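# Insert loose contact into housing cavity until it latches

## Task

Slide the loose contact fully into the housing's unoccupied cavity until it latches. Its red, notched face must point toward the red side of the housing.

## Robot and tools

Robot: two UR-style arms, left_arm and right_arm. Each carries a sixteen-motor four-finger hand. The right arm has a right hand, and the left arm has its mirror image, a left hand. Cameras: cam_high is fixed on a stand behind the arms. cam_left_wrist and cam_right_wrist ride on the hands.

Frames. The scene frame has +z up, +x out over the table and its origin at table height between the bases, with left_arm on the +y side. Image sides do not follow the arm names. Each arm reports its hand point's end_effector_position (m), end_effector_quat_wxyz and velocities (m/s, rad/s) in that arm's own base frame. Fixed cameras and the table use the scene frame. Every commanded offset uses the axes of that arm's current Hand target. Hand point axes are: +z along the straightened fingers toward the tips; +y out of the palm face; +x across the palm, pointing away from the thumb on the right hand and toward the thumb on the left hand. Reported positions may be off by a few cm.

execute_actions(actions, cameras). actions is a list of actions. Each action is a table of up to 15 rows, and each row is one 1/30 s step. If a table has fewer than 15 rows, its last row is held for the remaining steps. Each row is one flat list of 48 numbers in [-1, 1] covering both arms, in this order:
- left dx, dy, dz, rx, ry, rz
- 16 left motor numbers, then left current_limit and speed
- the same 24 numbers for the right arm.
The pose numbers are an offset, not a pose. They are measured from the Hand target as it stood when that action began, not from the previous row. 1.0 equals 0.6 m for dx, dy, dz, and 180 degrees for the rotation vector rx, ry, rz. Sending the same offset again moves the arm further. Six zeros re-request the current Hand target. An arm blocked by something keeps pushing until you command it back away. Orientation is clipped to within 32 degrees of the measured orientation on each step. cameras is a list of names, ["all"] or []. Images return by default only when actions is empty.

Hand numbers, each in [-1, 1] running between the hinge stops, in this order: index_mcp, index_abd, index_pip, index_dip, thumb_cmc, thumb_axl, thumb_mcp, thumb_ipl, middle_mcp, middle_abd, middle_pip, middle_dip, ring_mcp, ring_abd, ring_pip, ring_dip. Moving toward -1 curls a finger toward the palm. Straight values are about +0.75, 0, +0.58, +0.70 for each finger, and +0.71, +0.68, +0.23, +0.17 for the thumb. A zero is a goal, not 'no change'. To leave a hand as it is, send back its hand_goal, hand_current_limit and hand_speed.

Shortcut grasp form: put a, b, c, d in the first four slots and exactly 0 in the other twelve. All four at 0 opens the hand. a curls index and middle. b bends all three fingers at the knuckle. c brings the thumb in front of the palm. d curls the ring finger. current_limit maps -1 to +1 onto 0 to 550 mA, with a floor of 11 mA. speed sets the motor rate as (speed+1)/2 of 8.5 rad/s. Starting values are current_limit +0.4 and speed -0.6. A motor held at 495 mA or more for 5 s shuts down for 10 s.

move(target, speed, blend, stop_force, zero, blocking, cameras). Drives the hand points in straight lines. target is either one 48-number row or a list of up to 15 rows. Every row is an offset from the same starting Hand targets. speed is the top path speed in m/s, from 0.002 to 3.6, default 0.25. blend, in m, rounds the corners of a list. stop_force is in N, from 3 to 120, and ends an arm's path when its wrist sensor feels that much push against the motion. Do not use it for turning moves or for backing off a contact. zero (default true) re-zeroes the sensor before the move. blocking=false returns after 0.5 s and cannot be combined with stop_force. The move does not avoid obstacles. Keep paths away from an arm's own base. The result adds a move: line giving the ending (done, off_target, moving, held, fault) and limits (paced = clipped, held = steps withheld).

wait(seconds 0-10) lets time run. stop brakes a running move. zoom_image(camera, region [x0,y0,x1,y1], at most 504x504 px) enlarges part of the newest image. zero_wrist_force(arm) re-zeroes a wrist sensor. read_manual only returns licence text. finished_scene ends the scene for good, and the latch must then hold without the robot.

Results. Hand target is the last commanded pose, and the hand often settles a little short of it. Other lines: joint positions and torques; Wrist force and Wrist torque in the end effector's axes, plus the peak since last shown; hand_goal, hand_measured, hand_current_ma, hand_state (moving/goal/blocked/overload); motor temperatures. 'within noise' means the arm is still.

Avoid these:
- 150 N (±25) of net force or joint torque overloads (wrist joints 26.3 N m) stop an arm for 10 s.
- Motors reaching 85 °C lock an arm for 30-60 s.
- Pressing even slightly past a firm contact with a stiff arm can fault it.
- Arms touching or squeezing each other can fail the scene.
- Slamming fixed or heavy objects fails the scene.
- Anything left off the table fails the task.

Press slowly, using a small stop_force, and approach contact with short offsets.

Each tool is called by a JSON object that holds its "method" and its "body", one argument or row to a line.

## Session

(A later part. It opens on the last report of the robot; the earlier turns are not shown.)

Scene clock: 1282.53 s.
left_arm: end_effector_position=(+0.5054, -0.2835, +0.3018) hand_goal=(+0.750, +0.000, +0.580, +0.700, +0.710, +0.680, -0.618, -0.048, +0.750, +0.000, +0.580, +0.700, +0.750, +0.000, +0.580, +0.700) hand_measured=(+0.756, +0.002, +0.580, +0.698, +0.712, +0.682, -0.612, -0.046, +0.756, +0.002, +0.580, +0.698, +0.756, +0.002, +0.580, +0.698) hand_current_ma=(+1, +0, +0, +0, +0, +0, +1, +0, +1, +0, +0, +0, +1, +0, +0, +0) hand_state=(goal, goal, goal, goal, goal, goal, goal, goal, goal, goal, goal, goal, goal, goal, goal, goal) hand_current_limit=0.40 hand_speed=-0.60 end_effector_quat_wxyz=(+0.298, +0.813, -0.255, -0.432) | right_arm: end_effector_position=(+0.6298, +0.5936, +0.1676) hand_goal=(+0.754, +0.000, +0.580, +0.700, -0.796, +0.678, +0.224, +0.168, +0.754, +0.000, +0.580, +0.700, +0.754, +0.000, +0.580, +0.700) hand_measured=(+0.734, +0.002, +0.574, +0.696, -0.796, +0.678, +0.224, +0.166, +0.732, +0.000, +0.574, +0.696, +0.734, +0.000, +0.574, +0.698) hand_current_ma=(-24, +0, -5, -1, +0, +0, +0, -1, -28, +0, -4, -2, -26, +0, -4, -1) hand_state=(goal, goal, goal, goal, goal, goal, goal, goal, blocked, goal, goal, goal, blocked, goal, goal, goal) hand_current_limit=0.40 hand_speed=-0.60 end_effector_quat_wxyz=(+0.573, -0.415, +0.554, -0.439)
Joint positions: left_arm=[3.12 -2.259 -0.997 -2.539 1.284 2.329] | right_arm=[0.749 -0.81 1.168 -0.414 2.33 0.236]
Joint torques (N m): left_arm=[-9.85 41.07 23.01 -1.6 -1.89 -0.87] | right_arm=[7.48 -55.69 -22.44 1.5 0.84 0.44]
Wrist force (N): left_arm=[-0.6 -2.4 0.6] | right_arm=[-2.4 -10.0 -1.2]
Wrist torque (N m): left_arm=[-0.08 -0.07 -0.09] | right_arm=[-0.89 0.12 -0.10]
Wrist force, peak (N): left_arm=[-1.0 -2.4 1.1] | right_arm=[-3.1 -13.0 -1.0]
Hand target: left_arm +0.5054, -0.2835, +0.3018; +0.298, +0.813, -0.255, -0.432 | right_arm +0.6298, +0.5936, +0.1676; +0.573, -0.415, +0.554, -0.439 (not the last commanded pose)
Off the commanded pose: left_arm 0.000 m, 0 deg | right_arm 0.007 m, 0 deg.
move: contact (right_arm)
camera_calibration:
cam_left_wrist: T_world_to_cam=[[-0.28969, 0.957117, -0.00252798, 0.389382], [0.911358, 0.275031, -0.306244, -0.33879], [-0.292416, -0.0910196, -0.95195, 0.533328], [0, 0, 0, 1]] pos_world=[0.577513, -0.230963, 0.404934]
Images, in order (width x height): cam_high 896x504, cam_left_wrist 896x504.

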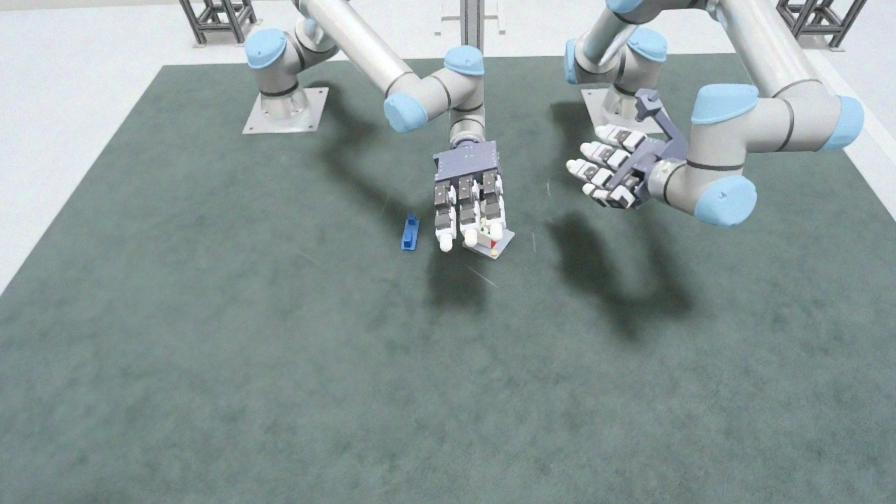

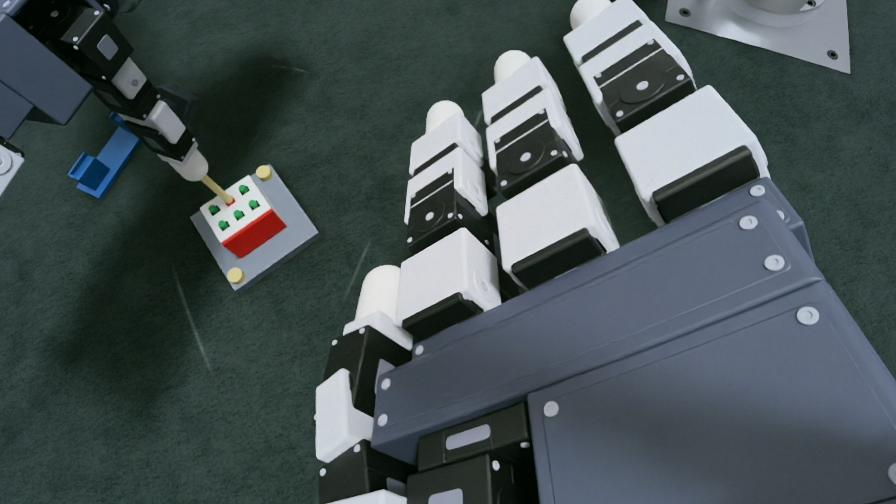

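{"method": "move", "body": {
  "target": [0,0,0,0,0,0, 0.75,0,0.58,0.70,0.71,0.68,-0.618,-0.049,0.75,0,0.58,0.70,0.75,0,0.58,0.70, 0.4,-0.6, 0.0036,0.0128,-0.0006,0,0,0, 0.753,0,0.58,0.7,-0.796,0.677,0.2247,0.1676,0.753,0,0.58,0.7,0.753,0,0.58,0.7, 0.4,-0.6],
  "speed": 0.006,
  "stop_force": 24,
  "zero": false,
  "cameras": ["cam_left_wrist","cam_high"]
}}

{"method": "zoom_image", "body": {
  "camera": "cam_left_wrist",
  "region": [150, 130, 250, 230]
}}

{"method": "zoom_image", "body": {
  "camera": "cam_left_wrist",
  "region": [215, 185, 250, 220]
}}

Scene clock: 1293.17 s.
left_arm: end_effector_position=(+0.5054, -0.2835, +0.3018) hand_goal=(+0.750, +0.000, +0.580, +0.700, +0.710, +0.680, -0.618, -0.048, +0.750, +0.000, +0.580, +0.700, +0.750, +0.000, +0.580, +0.700) hand_measured=(+0.756, +0.002, +0.580, +0.698, +0.712, +0.682, -0.612, -0.046, +0.756, +0.002, +0.580, +0.698, +0.756, +0.002, +0.580, +0.698) hand_current_ma=(+1, +0, +0, +0, +0, +0, +1, +0, +1, +0, +0, +0, +1, +0, +0, +0) hand_state=(goal, goal, goal, goal, goal, goal, goal, goal, goal, goal, goal, goal, goal, goal, goal, goal) hand_current_limit=0.40 hand_speed=-0.60 end_effector_quat_wxyz=(+0.298, +0.813, -0.255, -0.432) | right_arm: end_effector_position=(+0.6298, +0.5936, +0.1595) hand_goal=(+0.754, +0.000, +0.580, +0.700, -0.796, +0.678, +0.224, +0.168, +0.754, +0.000, +0.580, +0.700, +0.754, +0.000, +0.580, +0.700) hand_measured=(+0.736, +0.002, +0.574, +0.696, -0.804, +0.678, +0.224, +0.166, +0.732, +0.000, +0.574, +0.696, +0.734, +0.000, +0.574, +0.698) hand_current_ma=(-24, +0, -5, -1, -6, +0, +0, +0, -28, +0, -4, -2, -25, +0, -4, -1) hand_state=(goal, goal, goal, goal, goal, goal, goal, goal, blocked, goal, goal, goal, blocked, goal, goal, goal) hand_current_limit=0.40 hand_speed=-0.60 end_effector_quat_wxyz=(+0.573, -0.415, +0.554, -0.439)
Joint positions: left_arm=[3.12 -2.259 -0.997 -2.539 1.284 2.329] | right_arm=[0.749 -0.803 1.177 -0.43 2.33 0.236]
Joint torques (N m): left_arm=[-9.38 40.24 23.07 -1.71 -1.84 -0.92] | right_arm=[7.64 -48.12 -19.01 0.84 1.3 0.21]
Wrist force (N): left_arm=[-0.9 -2.3 0.7] | right_arm=[-1.2 -6.4 -1.3]
Wrist torque (N m): left_arm=[-0.09 -0.04 -0.12] | right_arm=[-0.59 0.01 -0.09]
Wrist force, peak (N): left_arm=[-1.0 -2.6 1.0] | right_arm=[-3.0 -13.5 -1.1]
Hand target: left_arm +0.5054, -0.2835, +0.3018; +0.298, +0.813, -0.255, -0.432 | right_arm +0.6298, +0.5936, +0.1596; +0.573, -0.415, +0.554, -0.439
Off the commanded pose: left_arm 0.000 m, 0 deg | right_arm 0.000 m, 0 deg.
move: done
camera_calibration:
cam_left_wrist: T_world_to_cam=[[-0.28969, 0.957117, -0.00252798, 0.389382], [0.911358, 0.275031, -0.306244, -0.33879], [-0.292416, -0.0910196, -0.95195, 0.533328], [0, 0, 0, 1]] pos_world=[0.577513, -0.230963, 0.404934]
Images, in order (width x height): cam_high 896x504, cam_left_wrist 896x504.

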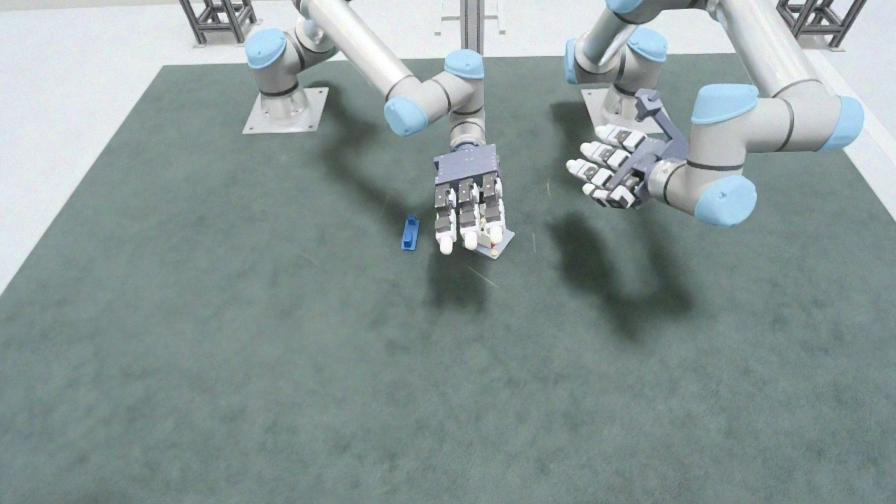

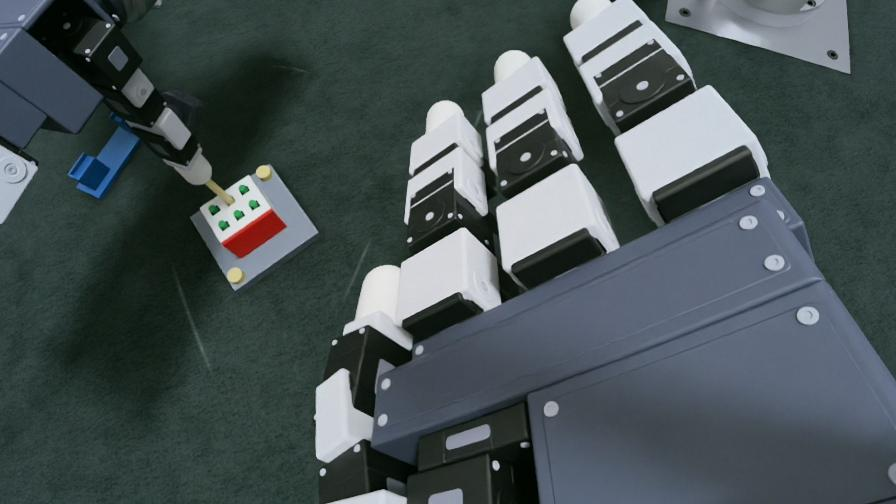

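Scaled by 5.040 from the camera's 896x504 image, which has a finer 1280x720 frame.

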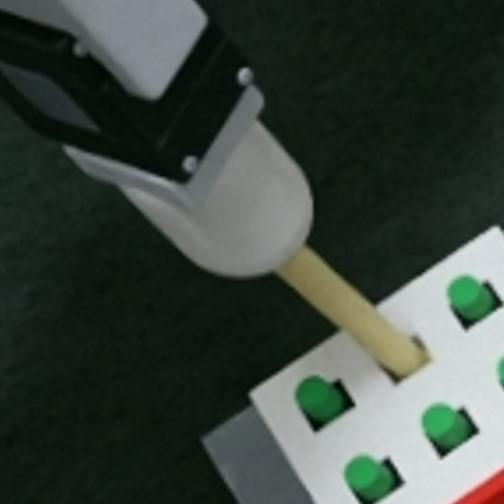

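Scaled by 14.400 from the camera's 896x504 image, which has a finer 1280x720 frame.

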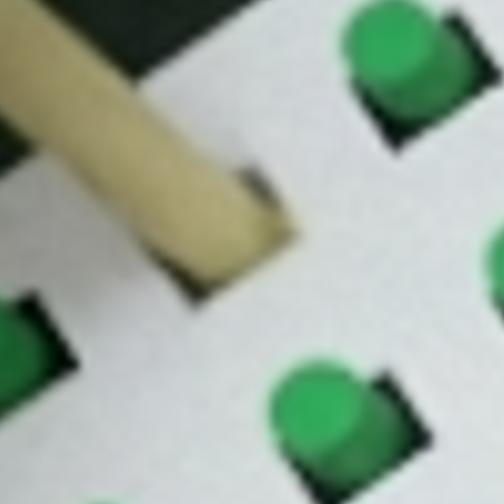

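{"method": "move", "body": {
  "target": [0,0,0,0,0,0, 0.75,0,0.58,0.70,0.71,0.68,-0.618,-0.049,0.75,0,0.58,0.70,0.75,0,0.58,0.70, 0.4,-0.6, 0.0036,0.0128,-0.0006,0,0,0, 0.753,0,0.58,0.7,-0.796,0.677,0.2247,0.1676,0.753,0,0.58,0.7,0.753,0,0.58,0.7, 0.4,-0.6],
  "speed": 0.006,
  "stop_force": 18,
  "zero": false,
  "cameras": ["cam_left_wrist","cam_high"]
}}

{"method": "zoom_image", "body": {
  "camera": "cam_left_wrist",
  "region": [150, 130, 250, 230]
}}

{"method": "zoom_image", "body": {
  "camera": "cam_left_wrist",
  "region": [215, 185, 250, 220]
}}

Scene clock: 1308.73 s.
left_arm: end_effector_position=(+0.5054, -0.2835, +0.3018) hand_goal=(+0.750, +0.000, +0.580, +0.700, +0.710, +0.680, -0.618, -0.048, +0.750, +0.000, +0.580, +0.700, +0.750, +0.000, +0.580, +0.700) hand_measured=(+0.756, +0.002, +0.580, +0.698, +0.712, +0.682, -0.612, -0.046, +0.756, +0.002, +0.580, +0.698, +0.756, +0.002, +0.580, +0.698) hand_current_ma=(+1, +0, +0, +0, +0, +0, +1, +0, +1, +0, +0, +0, +1, +0, +0, +0) hand_state=(goal, goal, goal, goal, goal, goal, goal, goal, goal, goal, goal, goal, goal, goal, goal, goal) hand_current_limit=0.40 hand_speed=-0.60 end_effector_quat_wxyz=(+0.298, +0.813, -0.255, -0.432) | right_arm: end_effector_position=(+0.6298, +0.5937, +0.1537) hand_goal=(+0.754, +0.000, +0.580, +0.700, -0.796, +0.678, +0.224, +0.168, +0.754, +0.000, +0.580, +0.700, +0.754, +0.000, +0.580, +0.700) hand_measured=(+0.736, +0.002, +0.574, +0.696, -0.804, +0.678, +0.222, +0.166, +0.732, +0.000, +0.574, +0.696, +0.734, +0.000, +0.574, +0.698) hand_current_ma=(-23, +0, -5, -1, -5, +0, +0, -1, -28, +0, -4, -2, -25, +0, -4, -1) hand_state=(goal, goal, goal, goal, goal, goal, goal, goal, blocked, goal, goal, goal, goal, goal, goal, goal) hand_current_limit=0.40 hand_speed=-0.60 end_effector_quat_wxyz=(+0.573, -0.415, +0.554, -0.439)
Joint positions: left_arm=[3.12 -2.259 -0.997 -2.539 1.284 2.329] | right_arm=[0.749 -0.798 1.183 -0.442 2.33 0.236]
Joint torques (N m): left_arm=[-8.25 41.53 22.75 -1.64 -1.78 -0.89] | right_arm=[7.43 -47.51 -17.44 2.73 1.13 -1]
Motor temperatures (°C): left_arm=[32 34 31 37 45 37] | right_arm=[31 32 35 31 37 35]
Wrist force (N): left_arm=[-0.9 -2.3 0.9] | right_arm=[-4.7 -19.3 -1.2]
Wrist torque (N m): left_arm=[-0.11 -0.03 -0.12] | right_arm=[-1.80 0.33 -0.18]
Wrist force, peak (N): left_arm=[-0.8 -2.6 0.7] | right_arm=[-4.9 -20.5 -1.3]
Hand target: left_arm +0.5054, -0.2835, +0.3018; +0.298, +0.813, -0.255, -0.432 | right_arm +0.6298, +0.5937, +0.1537; +0.573, -0.415, +0.554, -0.439 (not the last commanded pose)
Off the commanded pose: left_arm 0.000 m, 0 deg | right_arm 0.002 m, 0 deg.
move: contact (right_arm)
camera_calibration:
cam_left_wrist: T_world_to_cam=[[-0.28969, 0.957117, -0.00252798, 0.389382], [0.911358, 0.275031, -0.306244, -0.33879], [-0.292416, -0.0910196, -0.95195, 0.533328], [0, 0, 0, 1]] pos_world=[0.577513, -0.230963, 0.404934]
Images, in order (width x height): cam_high 896x504, cam_left_wrist 896x504.

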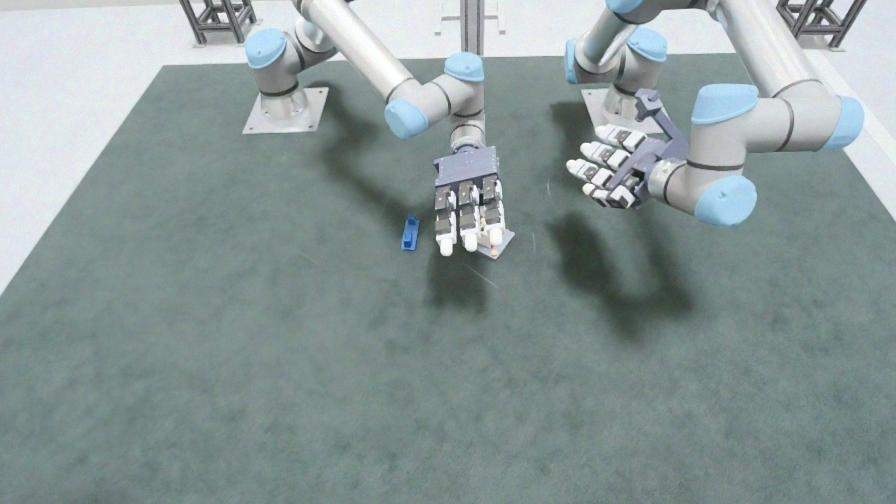

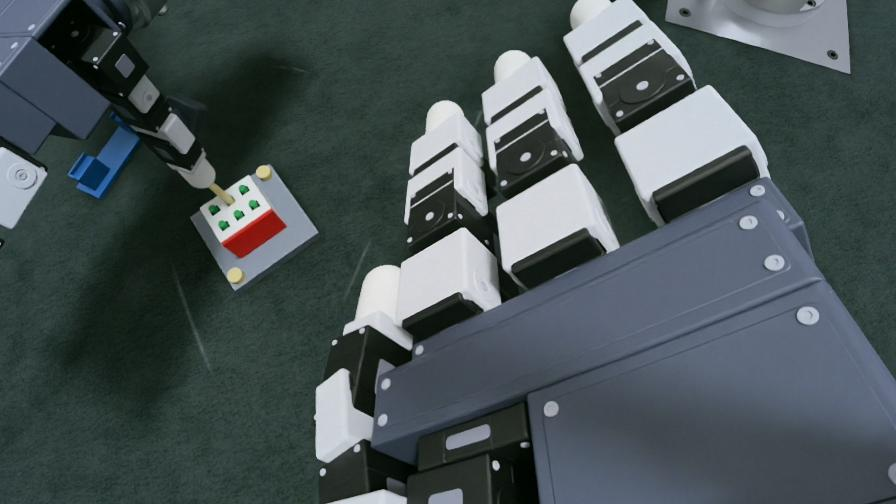

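Scaled by 5.040 from the camera's 896x504 image, which has a finer 1280x720 frame.

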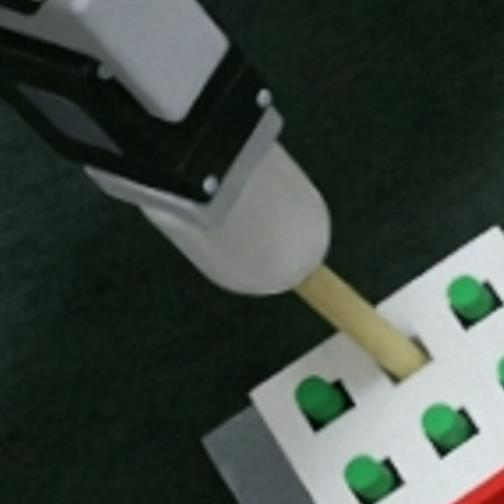

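Scaled by 14.400 from the camera's 896x504 image, which has a finer 1280x720 frame.

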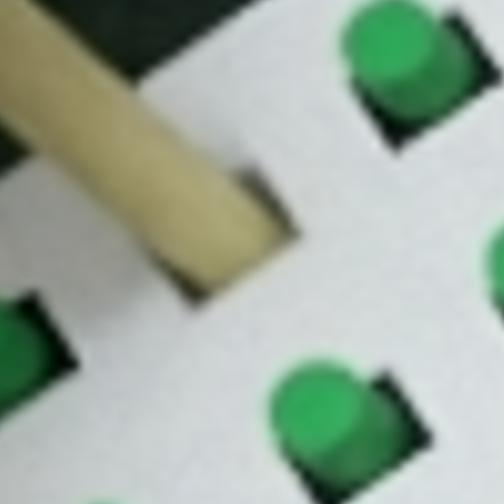

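{"method": "move", "body": {
  "target": [0,0,0,0,0,0, 0.75,0,0.58,0.70,0.71,0.68,-0.618,-0.049,0.75,0,0.58,0.70,0.75,0,0.58,0.70, 0.4,-0.6, 0.0036,0.0128,-0.0006,0,0,0, 0.753,0,0.58,0.7,-0.796,0.677,0.2247,0.1676,0.753,0,0.58,0.7,0.753,0,0.58,0.7, 0.4,-0.6],
  "speed": 0.005,
  "stop_force": 30,
  "zero": false,
  "cameras": ["cam_left_wrist"]
}}

{"method": "zoom_image", "body": {
  "camera": "cam_left_wrist",
  "region": [150, 130, 250, 230]
}}

Scene clock: 1318.87 s.
left_arm: end_effector_position=(+0.5054, -0.2835, +0.3018) hand_goal=(+0.750, +0.000, +0.580, +0.700, +0.710, +0.680, -0.618, -0.048, +0.750, +0.000, +0.580, +0.700, +0.750, +0.000, +0.580, +0.700) hand_measured=(+0.756, +0.002, +0.580, +0.698, +0.712, +0.682, -0.612, -0.046, +0.756, +0.002, +0.580, +0.698, +0.756, +0.002, +0.580, +0.698) hand_current_ma=(+1, +0, +0, +0, +0, +0, +1, +0, +1, +0, +0, +0, +1, +0, +0, +0) hand_state=(goal, goal, goal, goal, goal, goal, goal, goal, goal, goal, goal, goal, goal, goal, goal, goal) hand_current_limit=0.40 hand_speed=-0.60 end_effector_quat_wxyz=(+0.298, +0.813, -0.255, -0.432) | right_arm: end_effector_position=(+0.6298, +0.5937, +0.1457) hand_goal=(+0.754, +0.000, +0.580, +0.700, -0.796, +0.678, +0.224, +0.168, +0.754, +0.000, +0.580, +0.700, +0.754, +0.000, +0.580, +0.700) hand_measured=(+0.736, +0.002, +0.574, +0.696, -0.856, +0.678, +0.228, +0.170, +0.734, +0.000, +0.574, +0.696, +0.734, +0.000, +0.574, +0.698) hand_current_ma=(-22, +0, -5, -1, -126, +0, +3, +0, -27, +0, -4, -2, -24, +0, -4, -1) hand_state=(goal, goal, goal, goal, blocked, goal, goal, goal, blocked, goal, goal, goal, goal, goal, goal, goal) hand_current_limit=0.40 hand_speed=-0.60 end_effector_quat_wxyz=(+0.573, -0.415, +0.554, -0.439)
Joint positions: left_arm=[3.12 -2.259 -0.997 -2.539 1.284 2.329] | right_arm=[0.749 -0.79 1.191 -0.458 2.33 0.236]
Joint torques (N m): left_arm=[-8.02 41.43 22.7 -1.57 -1.5 -0.77] | right_arm=[9.31 -52.22 -19.28 -0.23 1.03 -0.84]
Wrist force (N): left_arm=[-0.7 -2.2 0.8] | right_arm=[2.1 -2.1 -1.4]
Wrist torque (N m): left_arm=[-0.08 -0.05 -0.11] | right_arm=[-0.22 -0.29 -0.15]
Wrist force, peak (N): left_arm=[-1.0 -2.5 0.8] | right_arm=[-7.0 -28.4 -1.7]
Hand target: left_arm +0.5054, -0.2835, +0.3018; +0.298, +0.813, -0.255, -0.432 | right_arm +0.6298, +0.5937, +0.1458; +0.573, -0.415, +0.554, -0.439
Off the commanded pose: left_arm 0.000 m, 0 deg | right_arm 0.000 m, 0 deg.
move: done
camera_calibration:
cam_left_wrist: T_world_to_cam=[[-0.28969, 0.957117, -0.00252798, 0.389382], [0.911358, 0.275031, -0.306244, -0.33879], [-0.292416, -0.0910196, -0.95195, 0.533328], [0, 0, 0, 1]] pos_world=[0.577513, -0.230963, 0.404934]
Images, in order (width x height): cam_left_wrist 896x504.

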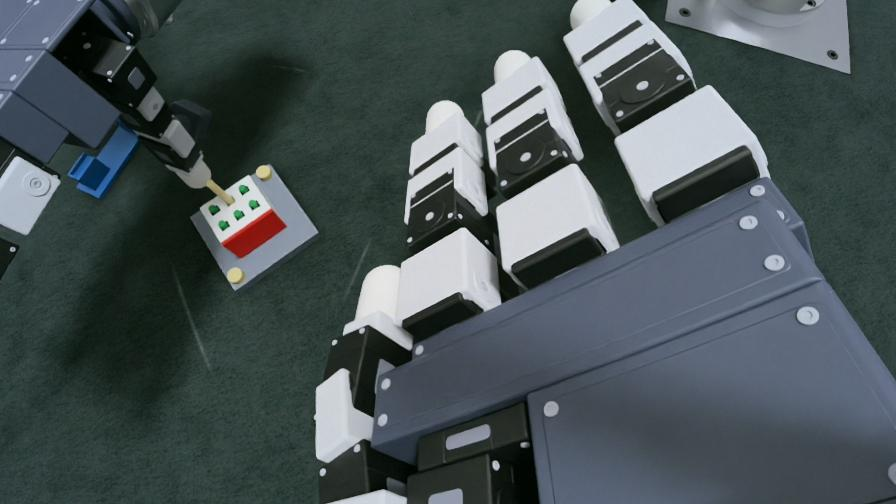

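Scaled by 5.040 from the camera's 896x504 image, which has a finer 1280x720 frame.

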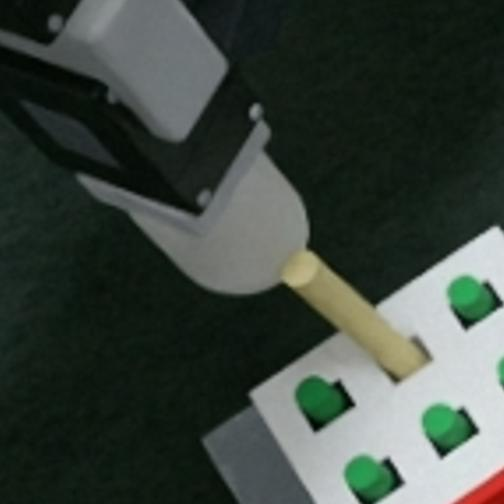

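{"method": "move", "body": {
  "target": [0,0,0,0,0,0, 0.75,0,0.58,0.70,0.71,0.68,-0.618,-0.049,0.75,0,0.58,0.70,0.75,0,0.58,0.70, 0.4,-0.6, -0.0158,-0.056,0.0024,0,0,0, 0.753,0,0.58,0.7,-0.796,0.677,0.2247,0.1676,0.753,0,0.58,0.7,0.753,0,0.58,0.7, 0.4,-0.6],
  "speed": 0.05,
  "cameras": ["cam_left_wrist","cam_high"]
}}

{"method": "zoom_image", "body": {
  "camera": "cam_left_wrist",
  "region": [150, 130, 250, 230]
}}

{"method": "zoom_image", "body": {
  "camera": "cam_left_wrist",
  "region": [200, 175, 245, 220]
}}

{"method": "zoom_image", "body": {
  "camera": "cam_high",
  "region": [470, 180, 520, 250]
}}

Scene clock: 1335.27 s.
left_arm: end_effector_position=(+0.5054, -0.2835, +0.3018) hand_goal=(+0.750, +0.000, +0.580, +0.700, +0.710, +0.680, -0.618, -0.048, +0.750, +0.000, +0.580, +0.700, +0.750, +0.000, +0.580, +0.700) hand_measured=(+0.756, +0.002, +0.580, +0.698, +0.712, +0.682, -0.612, -0.046, +0.756, +0.002, +0.580, +0.698, +0.756, +0.002, +0.580, +0.698) hand_current_ma=(+1, +0, +0, +0, +0, +0, +1, +0, +1, +0, +0, +0, +1, +0, +0, +0) hand_state=(goal, goal, goal, goal, goal, goal, goal, goal, goal, goal, goal, goal, goal, goal, goal, goal) hand_current_limit=0.40 hand_speed=-0.60 end_effector_quat_wxyz=(+0.298, +0.813, -0.255, -0.432) | right_arm: end_effector_position=(+0.6298, +0.5937, +0.1809) hand_goal=(+0.754, +0.000, +0.580, +0.700, -0.796, +0.678, +0.224, +0.168, +0.754, +0.000, +0.580, +0.700, +0.754, +0.000, +0.580, +0.700) hand_measured=(+0.736, +0.002, +0.574, +0.696, -0.800, +0.678, +0.226, +0.170, +0.734, +0.000, +0.574, +0.696, +0.734, +0.000, +0.574, +0.698) hand_current_ma=(-22, +0, -5, -1, -2, +0, +1, +0, -27, +0, -4, -2, -24, +0, -4, -1) hand_state=(goal, goal, goal, goal, goal, goal, goal, goal, blocked, goal, goal, goal, goal, goal, goal, goal) hand_current_limit=0.40 hand_speed=-0.60 end_effector_quat_wxyz=(+0.573, -0.415, +0.554, -0.439)
Joint positions: left_arm=[3.12 -2.259 -0.997 -2.539 1.284 2.329] | right_arm=[0.749 -0.822 1.153 -0.388 2.33 0.236]
Joint torques (N m): left_arm=[-9.27 40.65 21.97 -1.47 -1.53 -0.85] | right_arm=[7.1 -43.77 -14.98 -3.31 -0.46 0.01]
Wrist force (N): left_arm=[-0.9 -2.1 0.8] | right_arm=[0.0 0.1 -1.0]
Wrist torque (N m): left_arm=[-0.08 -0.04 -0.12] | right_arm=[0.04 -0.09 -0.01]
Wrist force, peak (N): left_arm=[-0.8 -2.6 0.8] | right_arm=[2.2 -2.1 -1.7]
Hand target: left_arm +0.5054, -0.2835, +0.3018; +0.298, +0.813, -0.255, -0.432 | right_arm +0.6298, +0.5937, +0.1807; +0.573, -0.415, +0.554, -0.439
Off the commanded pose: left_arm 0.000 m, 0 deg | right_arm 0.000 m, 0 deg.
move: done
camera_calibration:
cam_left_wrist: T_world_to_cam=[[-0.28969, 0.957117, -0.00252798, 0.389382], [0.911358, 0.275031, -0.306244, -0.33879], [-0.292416, -0.0910196, -0.95195, 0.533328], [0, 0, 0, 1]] pos_world=[0.577513, -0.230963, 0.404934]
Images, in order (width x height): cam_high 896x504, cam_left_wrist 896x504.

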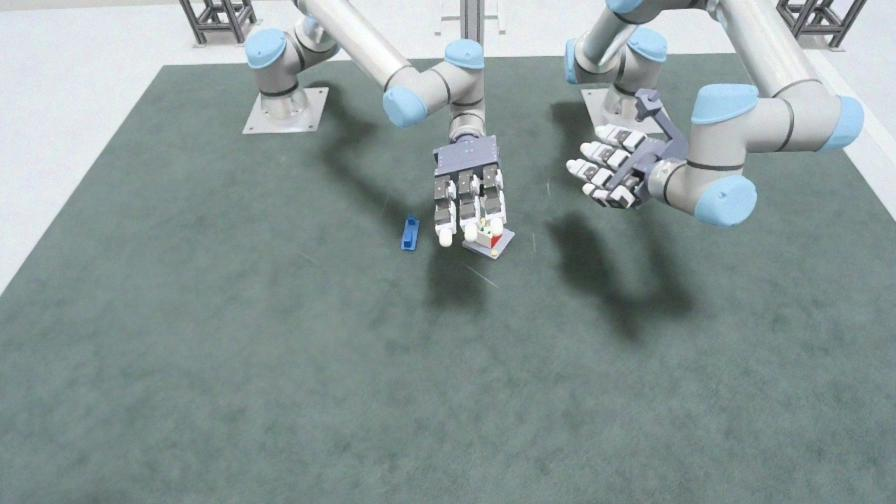

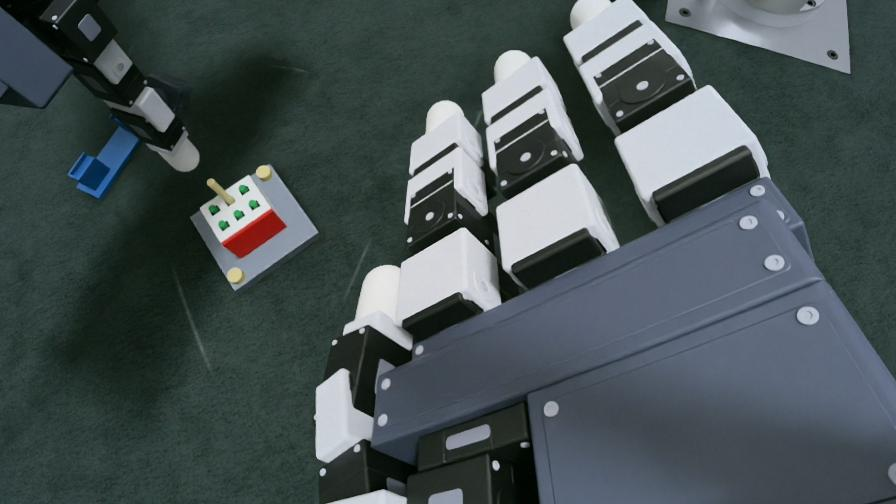

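Scaled by 5.040 from the camera's 896x504 image, which has a finer 1280x720 frame.

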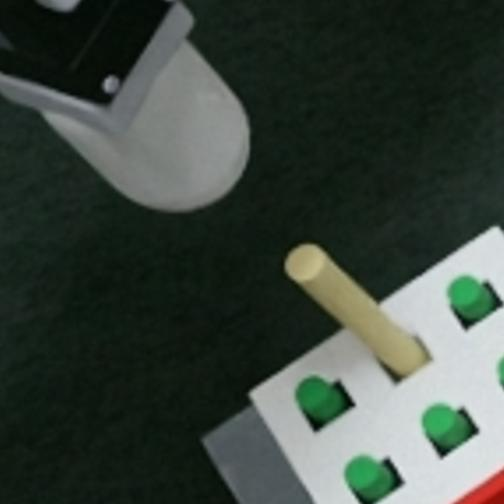

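Scaled by 11.200 from the camera's 896x504 image, which has a finer 1280x720 frame.

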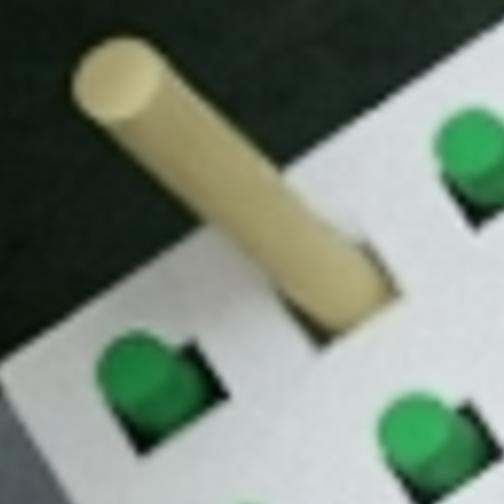

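Scaled by 7.200 from the camera's 896x504 image, which has a finer 1280x720 frame.

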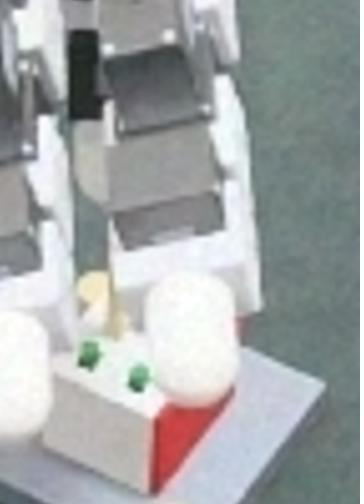

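{"method": "move", "body": {
  "target": [
    [0,0,0,0,0,0, 0.75,0,0.58,0.70,0.71,0.68,-0.618,-0.049,0.75,0,0.58,0.70,0.75,0,0.58,0.70, 0.4,-0.6, 0,0,0,0,0,0, 0.753,0,0.58,0.7,0.71,0.68,-0.618,-0.049,0.753,0,0.58,0.7,0.753,0,0.58,0.7, 0.4,-0.6],
    [0,0,0,0,0,0, 0.75,0,0.58,0.70,0.71,0.68,-0.618,-0.049,0.75,0,0.58,0.70,0.75,0,0.58,0.70, 0.4,-0.6, 0,0,0,0,0,0, -0.479,0,-0.737,0.406,0.71,0.68,-0.618,-0.049,0.753,0,0.58,0.7,0.753,0,0.58,0.7, 0.4,-0.6],
    [0,0,0,0,0,0, 0.75,0,0.58,0.70,0.71,0.68,-0.618,-0.049,0.75,0,0.58,0.70,0.75,0,0.58,0.70, 0.4,-0.6, 0.0645,0.0565,-0.1128,-0.013,0.0019,-0.0878, -0.479,0,-0.737,0.406,0.71,0.68,-0.618,-0.049,0.753,0,0.58,0.7,0.753,0,0.58,0.7, 0.4,-0.6]
  ],
  "speed": 0.06,
  "cameras": ["cam_left_wrist","cam_high"]
}}

{"method": "zoom_image", "body": {
  "camera": "cam_left_wrist",
  "region": [120, 80, 300, 260]
}}

{"method": "zoom_image", "body": {
  "camera": "cam_high",
  "region": [430, 150, 530, 260]
}}

Scene clock: 1383.23 s.
left_arm: end_effector_position=(+0.5054, -0.2835, +0.3018) hand_goal=(+0.750, +0.000, +0.580, +0.700, +0.710, +0.680, -0.618, -0.048, +0.750, +0.000, +0.580, +0.700, +0.750, +0.000, +0.580, +0.700) hand_measured=(+0.756, +0.002, +0.580, +0.698, +0.712, +0.682, -0.612, -0.046, +0.756, +0.002, +0.580, +0.698, +0.756, +0.002, +0.580, +0.698) hand_current_ma=(+1, +0, +0, +0, +0, +0, +1, +0, +1, +0, +0, +0, +1, +0, +0, +0) hand_state=(goal, goal, goal, goal, goal, goal, goal, goal, goal, goal, goal, goal, goal, goal, goal, goal) hand_current_limit=0.40 hand_speed=-0.60 end_effector_quat_wxyz=(+0.298, +0.813, -0.255, -0.432) | right_arm: end_effector_position=(+0.5635, +0.5664, +0.1348) hand_goal=(-0.478, +0.000, -0.736, +0.406, +0.710, +0.680, -0.618, -0.048, +0.754, +0.000, +0.580, +0.700, +0.754, +0.000, +0.580, +0.700) hand_measured=(-0.474, +0.002, -0.728, +0.408, +0.698, +0.676, -0.618, -0.046, +0.734, +0.000, +0.574, +0.696, +0.734, +0.000, +0.574, +0.698) hand_current_ma=(+2, +0, +6, +1, -12, -2, +0, +1, -27, +0, -4, -2, -24, +0, -4, -1) hand_state=(goal, goal, goal, goal, goal, goal, goal, goal, blocked, goal, goal, goal, goal, goal, goal, goal) hand_current_limit=0.40 hand_speed=-0.60 end_effector_quat_wxyz=(+0.497, -0.497, +0.503, -0.503)
Joint positions: left_arm=[3.12 -2.259 -0.997 -2.539 1.284 2.329] | right_arm=[0.813 -0.875 1.322 -0.447 2.395 -0.001]
Joint torques (N m): left_arm=[-8.68 42.32 21.75 -1.44 -1.18 -0.62] | right_arm=[-8.18 -49.81 -25.17 -1.17 -1.62 1.25]
Wrist force (N): left_arm=[-0.8 -2.3 0.5] | right_arm=[0.2 0.2 -0.8]
Wrist torque (N m): left_arm=[-0.07 -0.05 -0.11] | right_arm=[0.05 -0.20 -0.04]
Wrist force, peak (N): left_arm=[-0.9 -2.6 0.8] | right_arm=[0.1 0.2 -1.4]
Hand target: left_arm +0.5054, -0.2835, +0.3018; +0.298, +0.813, -0.255, -0.432 | right_arm +0.5636, +0.5663, +0.1348; +0.497, -0.497, +0.503, -0.503
Off the commanded pose: left_arm 0.000 m, 0 deg | right_arm 0.000 m, 0 deg.
move: done
camera_calibration:
cam_left_wrist: T_world_to_cam=[[-0.28969, 0.957117, -0.00252798, 0.389382], [0.911358, 0.275031, -0.306244, -0.33879], [-0.292416, -0.0910196, -0.95195, 0.533328], [0, 0, 0, 1]] pos_world=[0.577513, -0.230963, 0.404934]
Images, in order (width x height): cam_high 896x504, cam_left_wrist 896x504.

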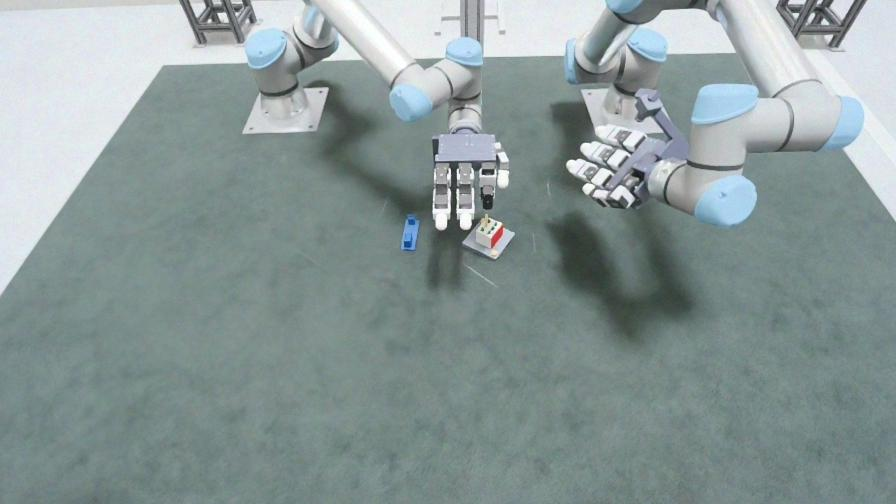

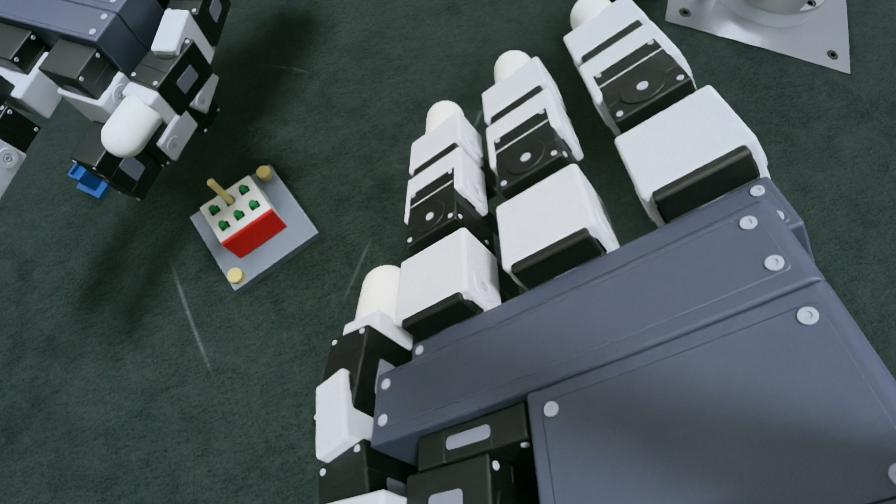

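Scaled by 2.800 from the camera's 896x504 image, which has a finer 1280x720 frame.

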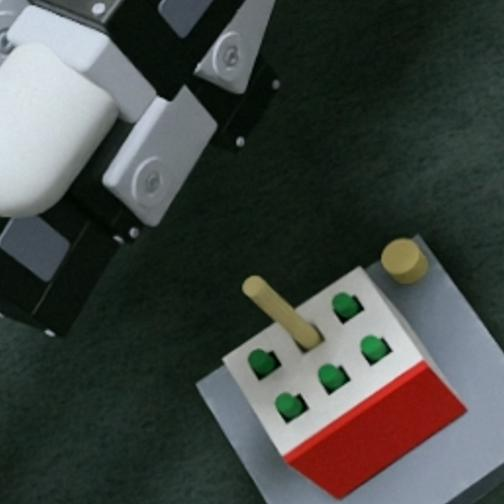

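Scaled by 4.582 from the camera's 896x504 image, which has a finer 1280x720 frame.

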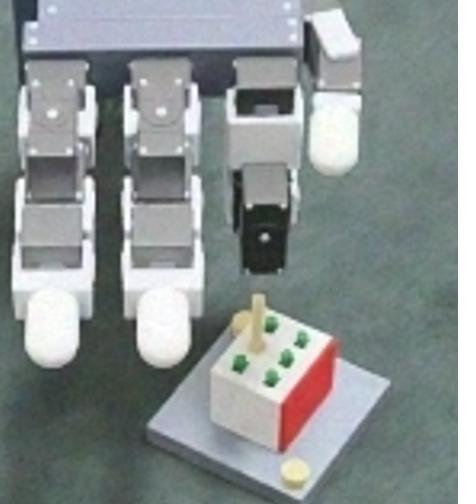

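{"method": "move", "body": {
  "target": [0,0,0,0,0,0, 0.75,0,0.58,0.70,0.71,0.68,-0.618,-0.049,0.75,0,0.58,0.70,0.75,0,0.58,0.70, 0.4,-0.6, 0.0017,0.0667,0,0,0,0, -0.479,0,-0.737,0.406,0.71,0.68,-0.618,-0.049,0.753,0,0.58,0.7,0.753,0,0.58,0.7, 0.4,-0.6],
  "speed": 0.04,
  "stop_force": 5,
  "cameras": ["cam_left_wrist","cam_high"]
}}

{"method": "zoom_image", "body": {
  "camera": "cam_left_wrist",
  "region": [120, 100, 280, 260]
}}

{"method": "zoom_image", "body": {
  "camera": "cam_high",
  "region": [450, 170, 530, 260]
}}

Scene clock: 1397.63 s.
left_arm: end_effector_position=(+0.5054, -0.2835, +0.3018) hand_goal=(+0.750, +0.000, +0.580, +0.700, +0.710, +0.680, -0.618, -0.048, +0.750, +0.000, +0.580, +0.700, +0.750, +0.000, +0.580, +0.700) hand_measured=(+0.756, +0.002, +0.580, +0.698, +0.712, +0.682, -0.612, -0.046, +0.756, +0.002, +0.580, +0.698, +0.756, +0.002, +0.580, +0.698) hand_current_ma=(+1, +0, +0, +0, +0, +0, +1, +0, +1, +0, +0, +0, +1, +0, +0, +0) hand_state=(goal, goal, goal, goal, goal, goal, goal, goal, goal, goal, goal, goal, goal, goal, goal, goal) hand_current_limit=0.40 hand_speed=-0.60 end_effector_quat_wxyz=(+0.298, +0.813, -0.255, -0.432) | right_arm: end_effector_position=(+0.5637, +0.5653, +0.0948) hand_goal=(-0.478, +0.000, -0.736, +0.406, +0.710, +0.680, -0.618, -0.048, +0.754, +0.000, +0.580, +0.700, +0.754, +0.000, +0.580, +0.700) hand_measured=(-0.474, +0.002, -0.728, +0.408, +0.698, +0.676, -0.618, -0.046, +0.734, +0.000, +0.574, +0.696, +0.734, +0.000, +0.574, +0.698) hand_current_ma=(+2, +0, +6, +1, -12, -2, +0, +1, -27, +0, -4, -2, -24, +0, -4, -1) hand_state=(goal, goal, goal, goal, goal, goal, goal, goal, blocked, goal, goal, goal, goal, goal, goal, goal) hand_current_limit=0.40 hand_speed=-0.60 end_effector_quat_wxyz=(+0.497, -0.497, +0.503, -0.503)
Joint positions: left_arm=[3.12 -2.259 -0.997 -2.539 1.284 2.329] | right_arm=[0.811 -0.832 1.359 -0.528 2.394 -0.001]
Joint torques (N m): left_arm=[-9.2 42.13 22.66 -1.75 -1.12 -0.65] | right_arm=[-5.66 -59.69 -23.53 0.71 -1.38 -1.06]
Wrist force (N): left_arm=[-0.7 -2.2 0.9] | right_arm=[0.0 0.3 -0.8]
Wrist torque (N m): left_arm=[-0.08 -0.06 -0.11] | right_arm=[0.08 -0.17 -0.07]
Wrist force, peak (N): left_arm=[-1.0 -2.4 0.8] | right_arm=[-0.1 0.8 -1.2]
Hand target: left_arm +0.5054, -0.2835, +0.3018; +0.298, +0.813, -0.255, -0.432 | right_arm +0.5637, +0.5653, +0.0948; +0.497, -0.497, +0.503, -0.503
Off the commanded pose: left_arm 0.000 m, 0 deg | right_arm 0.000 m, 0 deg.
move: done
camera_calibration:
cam_left_wrist: T_world_to_cam=[[-0.28969, 0.957117, -0.00252798, 0.389382], [0.911358, 0.275031, -0.306244, -0.33879], [-0.292416, -0.0910196, -0.95195, 0.533328], [0, 0, 0, 1]] pos_world=[0.577513, -0.230963, 0.404934]
Images, in order (width x height): cam_high 896x504, cam_left_wrist 896x504.

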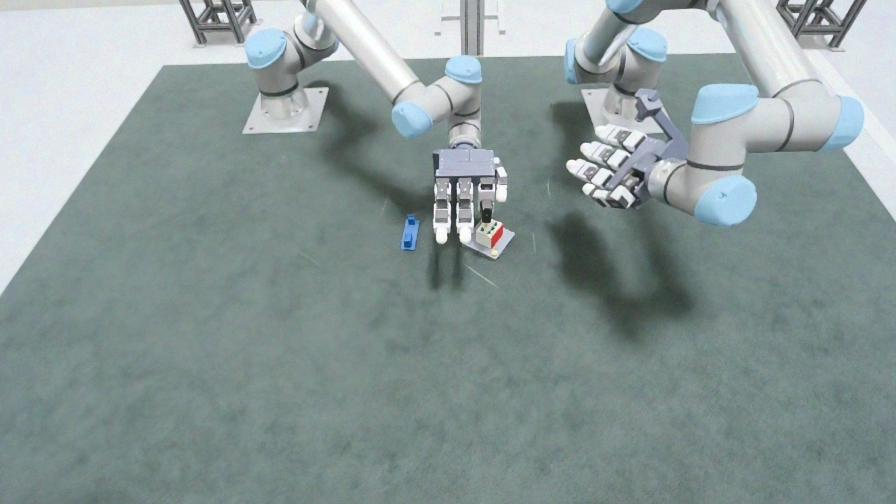

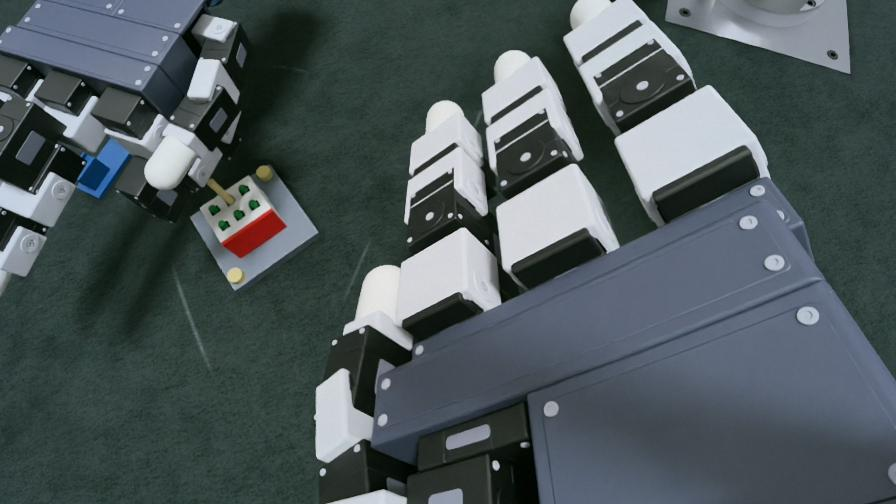

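Scaled by 3.150 from the camera's 896x504 image, which has a finer 1280x720 frame.

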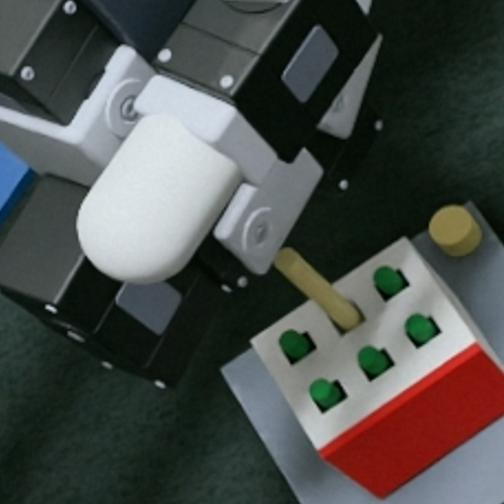

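Scaled by 5.600 from the camera's 896x504 image, which has a finer 1280x720 frame.

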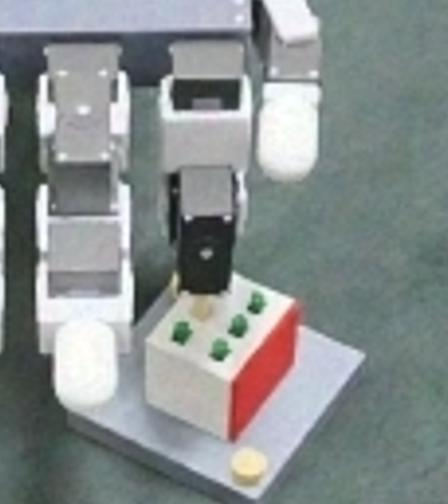

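{"method": "move", "body": {
  "target": [0,0,0,0,0,0, 0.75,0,0.58,0.70,0.71,0.68,-0.618,-0.049,0.75,0,0.58,0.70,0.75,0,0.58,0.70, 0.4,-0.6, 0,0.02,0,0,0,0, -0.479,0,-0.737,0.406,0.71,0.68,-0.618,-0.049,0.753,0,0.58,0.7,0.753,0,0.58,0.7, 0.4,-0.6],
  "speed": 0.008,
  "stop_force": 6,
  "cameras": ["cam_left_wrist","cam_high"]
}}

{"method": "zoom_image", "body": {
  "camera": "cam_left_wrist",
  "region": [160, 130, 260, 230]
}}

{"method": "zoom_image", "body": {
  "camera": "cam_high",
  "region": [450, 170, 530, 260]
}}

Scene clock: 1417.33 s.
left_arm: end_effector_position=(+0.5054, -0.2835, +0.3018) hand_goal=(+0.750, +0.000, +0.580, +0.700, +0.710, +0.680, -0.618, -0.048, +0.750, +0.000, +0.580, +0.700, +0.750, +0.000, +0.580, +0.700) hand_measured=(+0.756, +0.002, +0.580, +0.698, +0.712, +0.682, -0.612, -0.046, +0.756, +0.002, +0.580, +0.698, +0.756, +0.002, +0.580, +0.698) hand_current_ma=(+1, +0, +0, +0, +0, +0, +1, +0, +1, +0, +0, +0, +1, +0, +0, +0) hand_state=(goal, goal, goal, goal, goal, goal, goal, goal, goal, goal, goal, goal, goal, goal, goal, goal) hand_current_limit=0.40 hand_speed=-0.60 end_effector_quat_wxyz=(+0.298, +0.813, -0.255, -0.432) | right_arm: end_effector_position=(+0.5636, +0.5653, +0.0827) hand_goal=(-0.478, +0.000, -0.736, +0.406, +0.710, +0.680, -0.618, -0.048, +0.754, +0.000, +0.580, +0.700, +0.754, +0.000, +0.580, +0.700) hand_measured=(-0.474, +0.002, -0.728, +0.408, +0.698, +0.676, -0.618, -0.046, +0.734, +0.000, +0.574, +0.696, +0.734, +0.000, +0.574, +0.698) hand_current_ma=(+2, +0, +6, +1, -12, -2, +0, +1, -27, +0, -4, -2, -24, +0, -4, -1) hand_state=(goal, goal, goal, goal, goal, goal, goal, goal, blocked, goal, goal, goal, goal, goal, goal, goal) hand_current_limit=0.40 hand_speed=-0.60 end_effector_quat_wxyz=(+0.497, -0.497, +0.503, -0.503)
Joint positions: left_arm=[3.12 -2.259 -0.997 -2.539 1.284 2.329] | right_arm=[0.811 -0.817 1.367 -0.551 2.394 -0.001]
Joint torques (N m): left_arm=[-8.17 41.33 22.66 -1.59 -1.09 -0.63] | right_arm=[5.38 -54.79 -18.47 0.61 0.66 0.14]
Wrist force (N): left_arm=[-0.7 -2.1 0.8] | right_arm=[0.0 0.2 -0.8]
Wrist torque (N m): left_arm=[-0.07 -0.06 -0.11] | right_arm=[0.08 -0.17 -0.08]
Wrist force, peak (N): left_arm=[-0.8 -2.6 0.8] | right_arm=[0.0 0.5 -1.1]
Hand target: left_arm +0.5054, -0.2835, +0.3018; +0.298, +0.813, -0.255, -0.432 | right_arm +0.5637, +0.5653, +0.0828; +0.497, -0.497, +0.503, -0.503
Off the commanded pose: left_arm 0.000 m, 0 deg | right_arm 0.000 m, 0 deg.
move: done
camera_calibration:
cam_left_wrist: T_world_to_cam=[[-0.28969, 0.957117, -0.00252798, 0.389382], [0.911358, 0.275031, -0.306244, -0.33879], [-0.292416, -0.0910196, -0.95195, 0.533328], [0, 0, 0, 1]] pos_world=[0.577513, -0.230963, 0.404934]
Images, in order (width x height): cam_high 896x504, cam_left_wrist 896x504.

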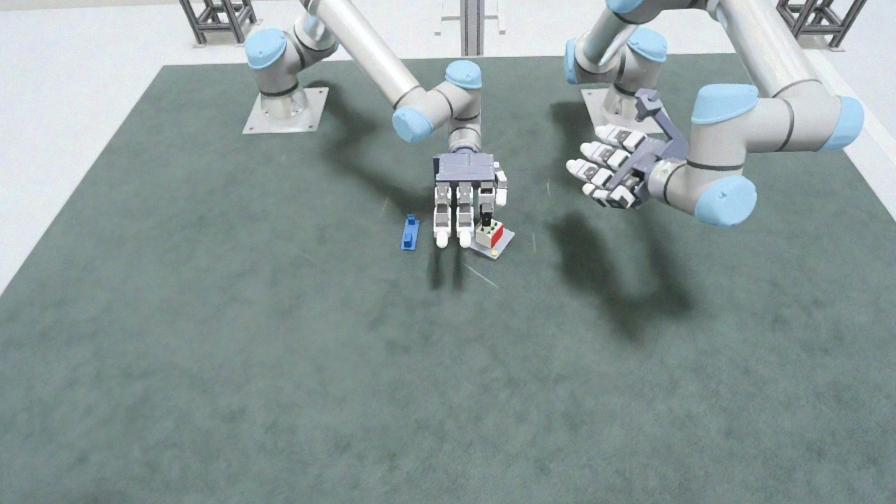

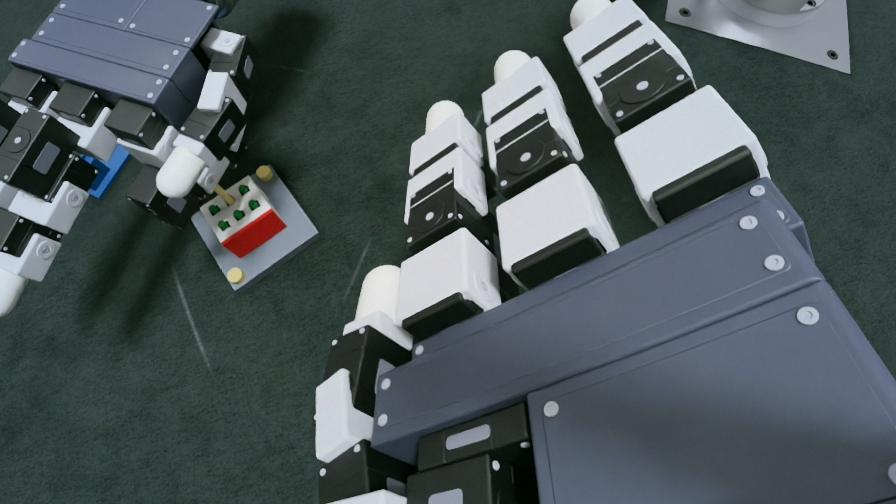

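Scaled by 5.040 from the camera's 896x504 image, which has a finer 1280x720 frame.

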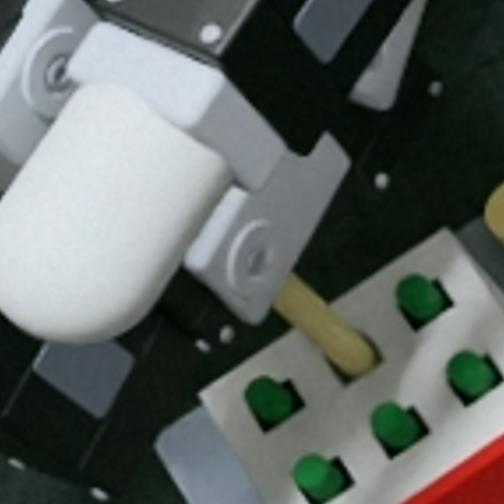

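Scaled by 5.600 from the camera's 896x504 image, which has a finer 1280x720 frame.

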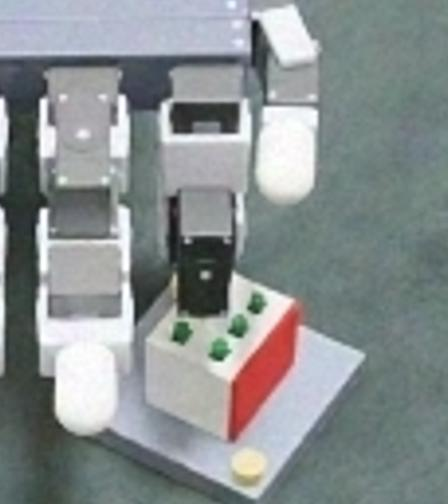

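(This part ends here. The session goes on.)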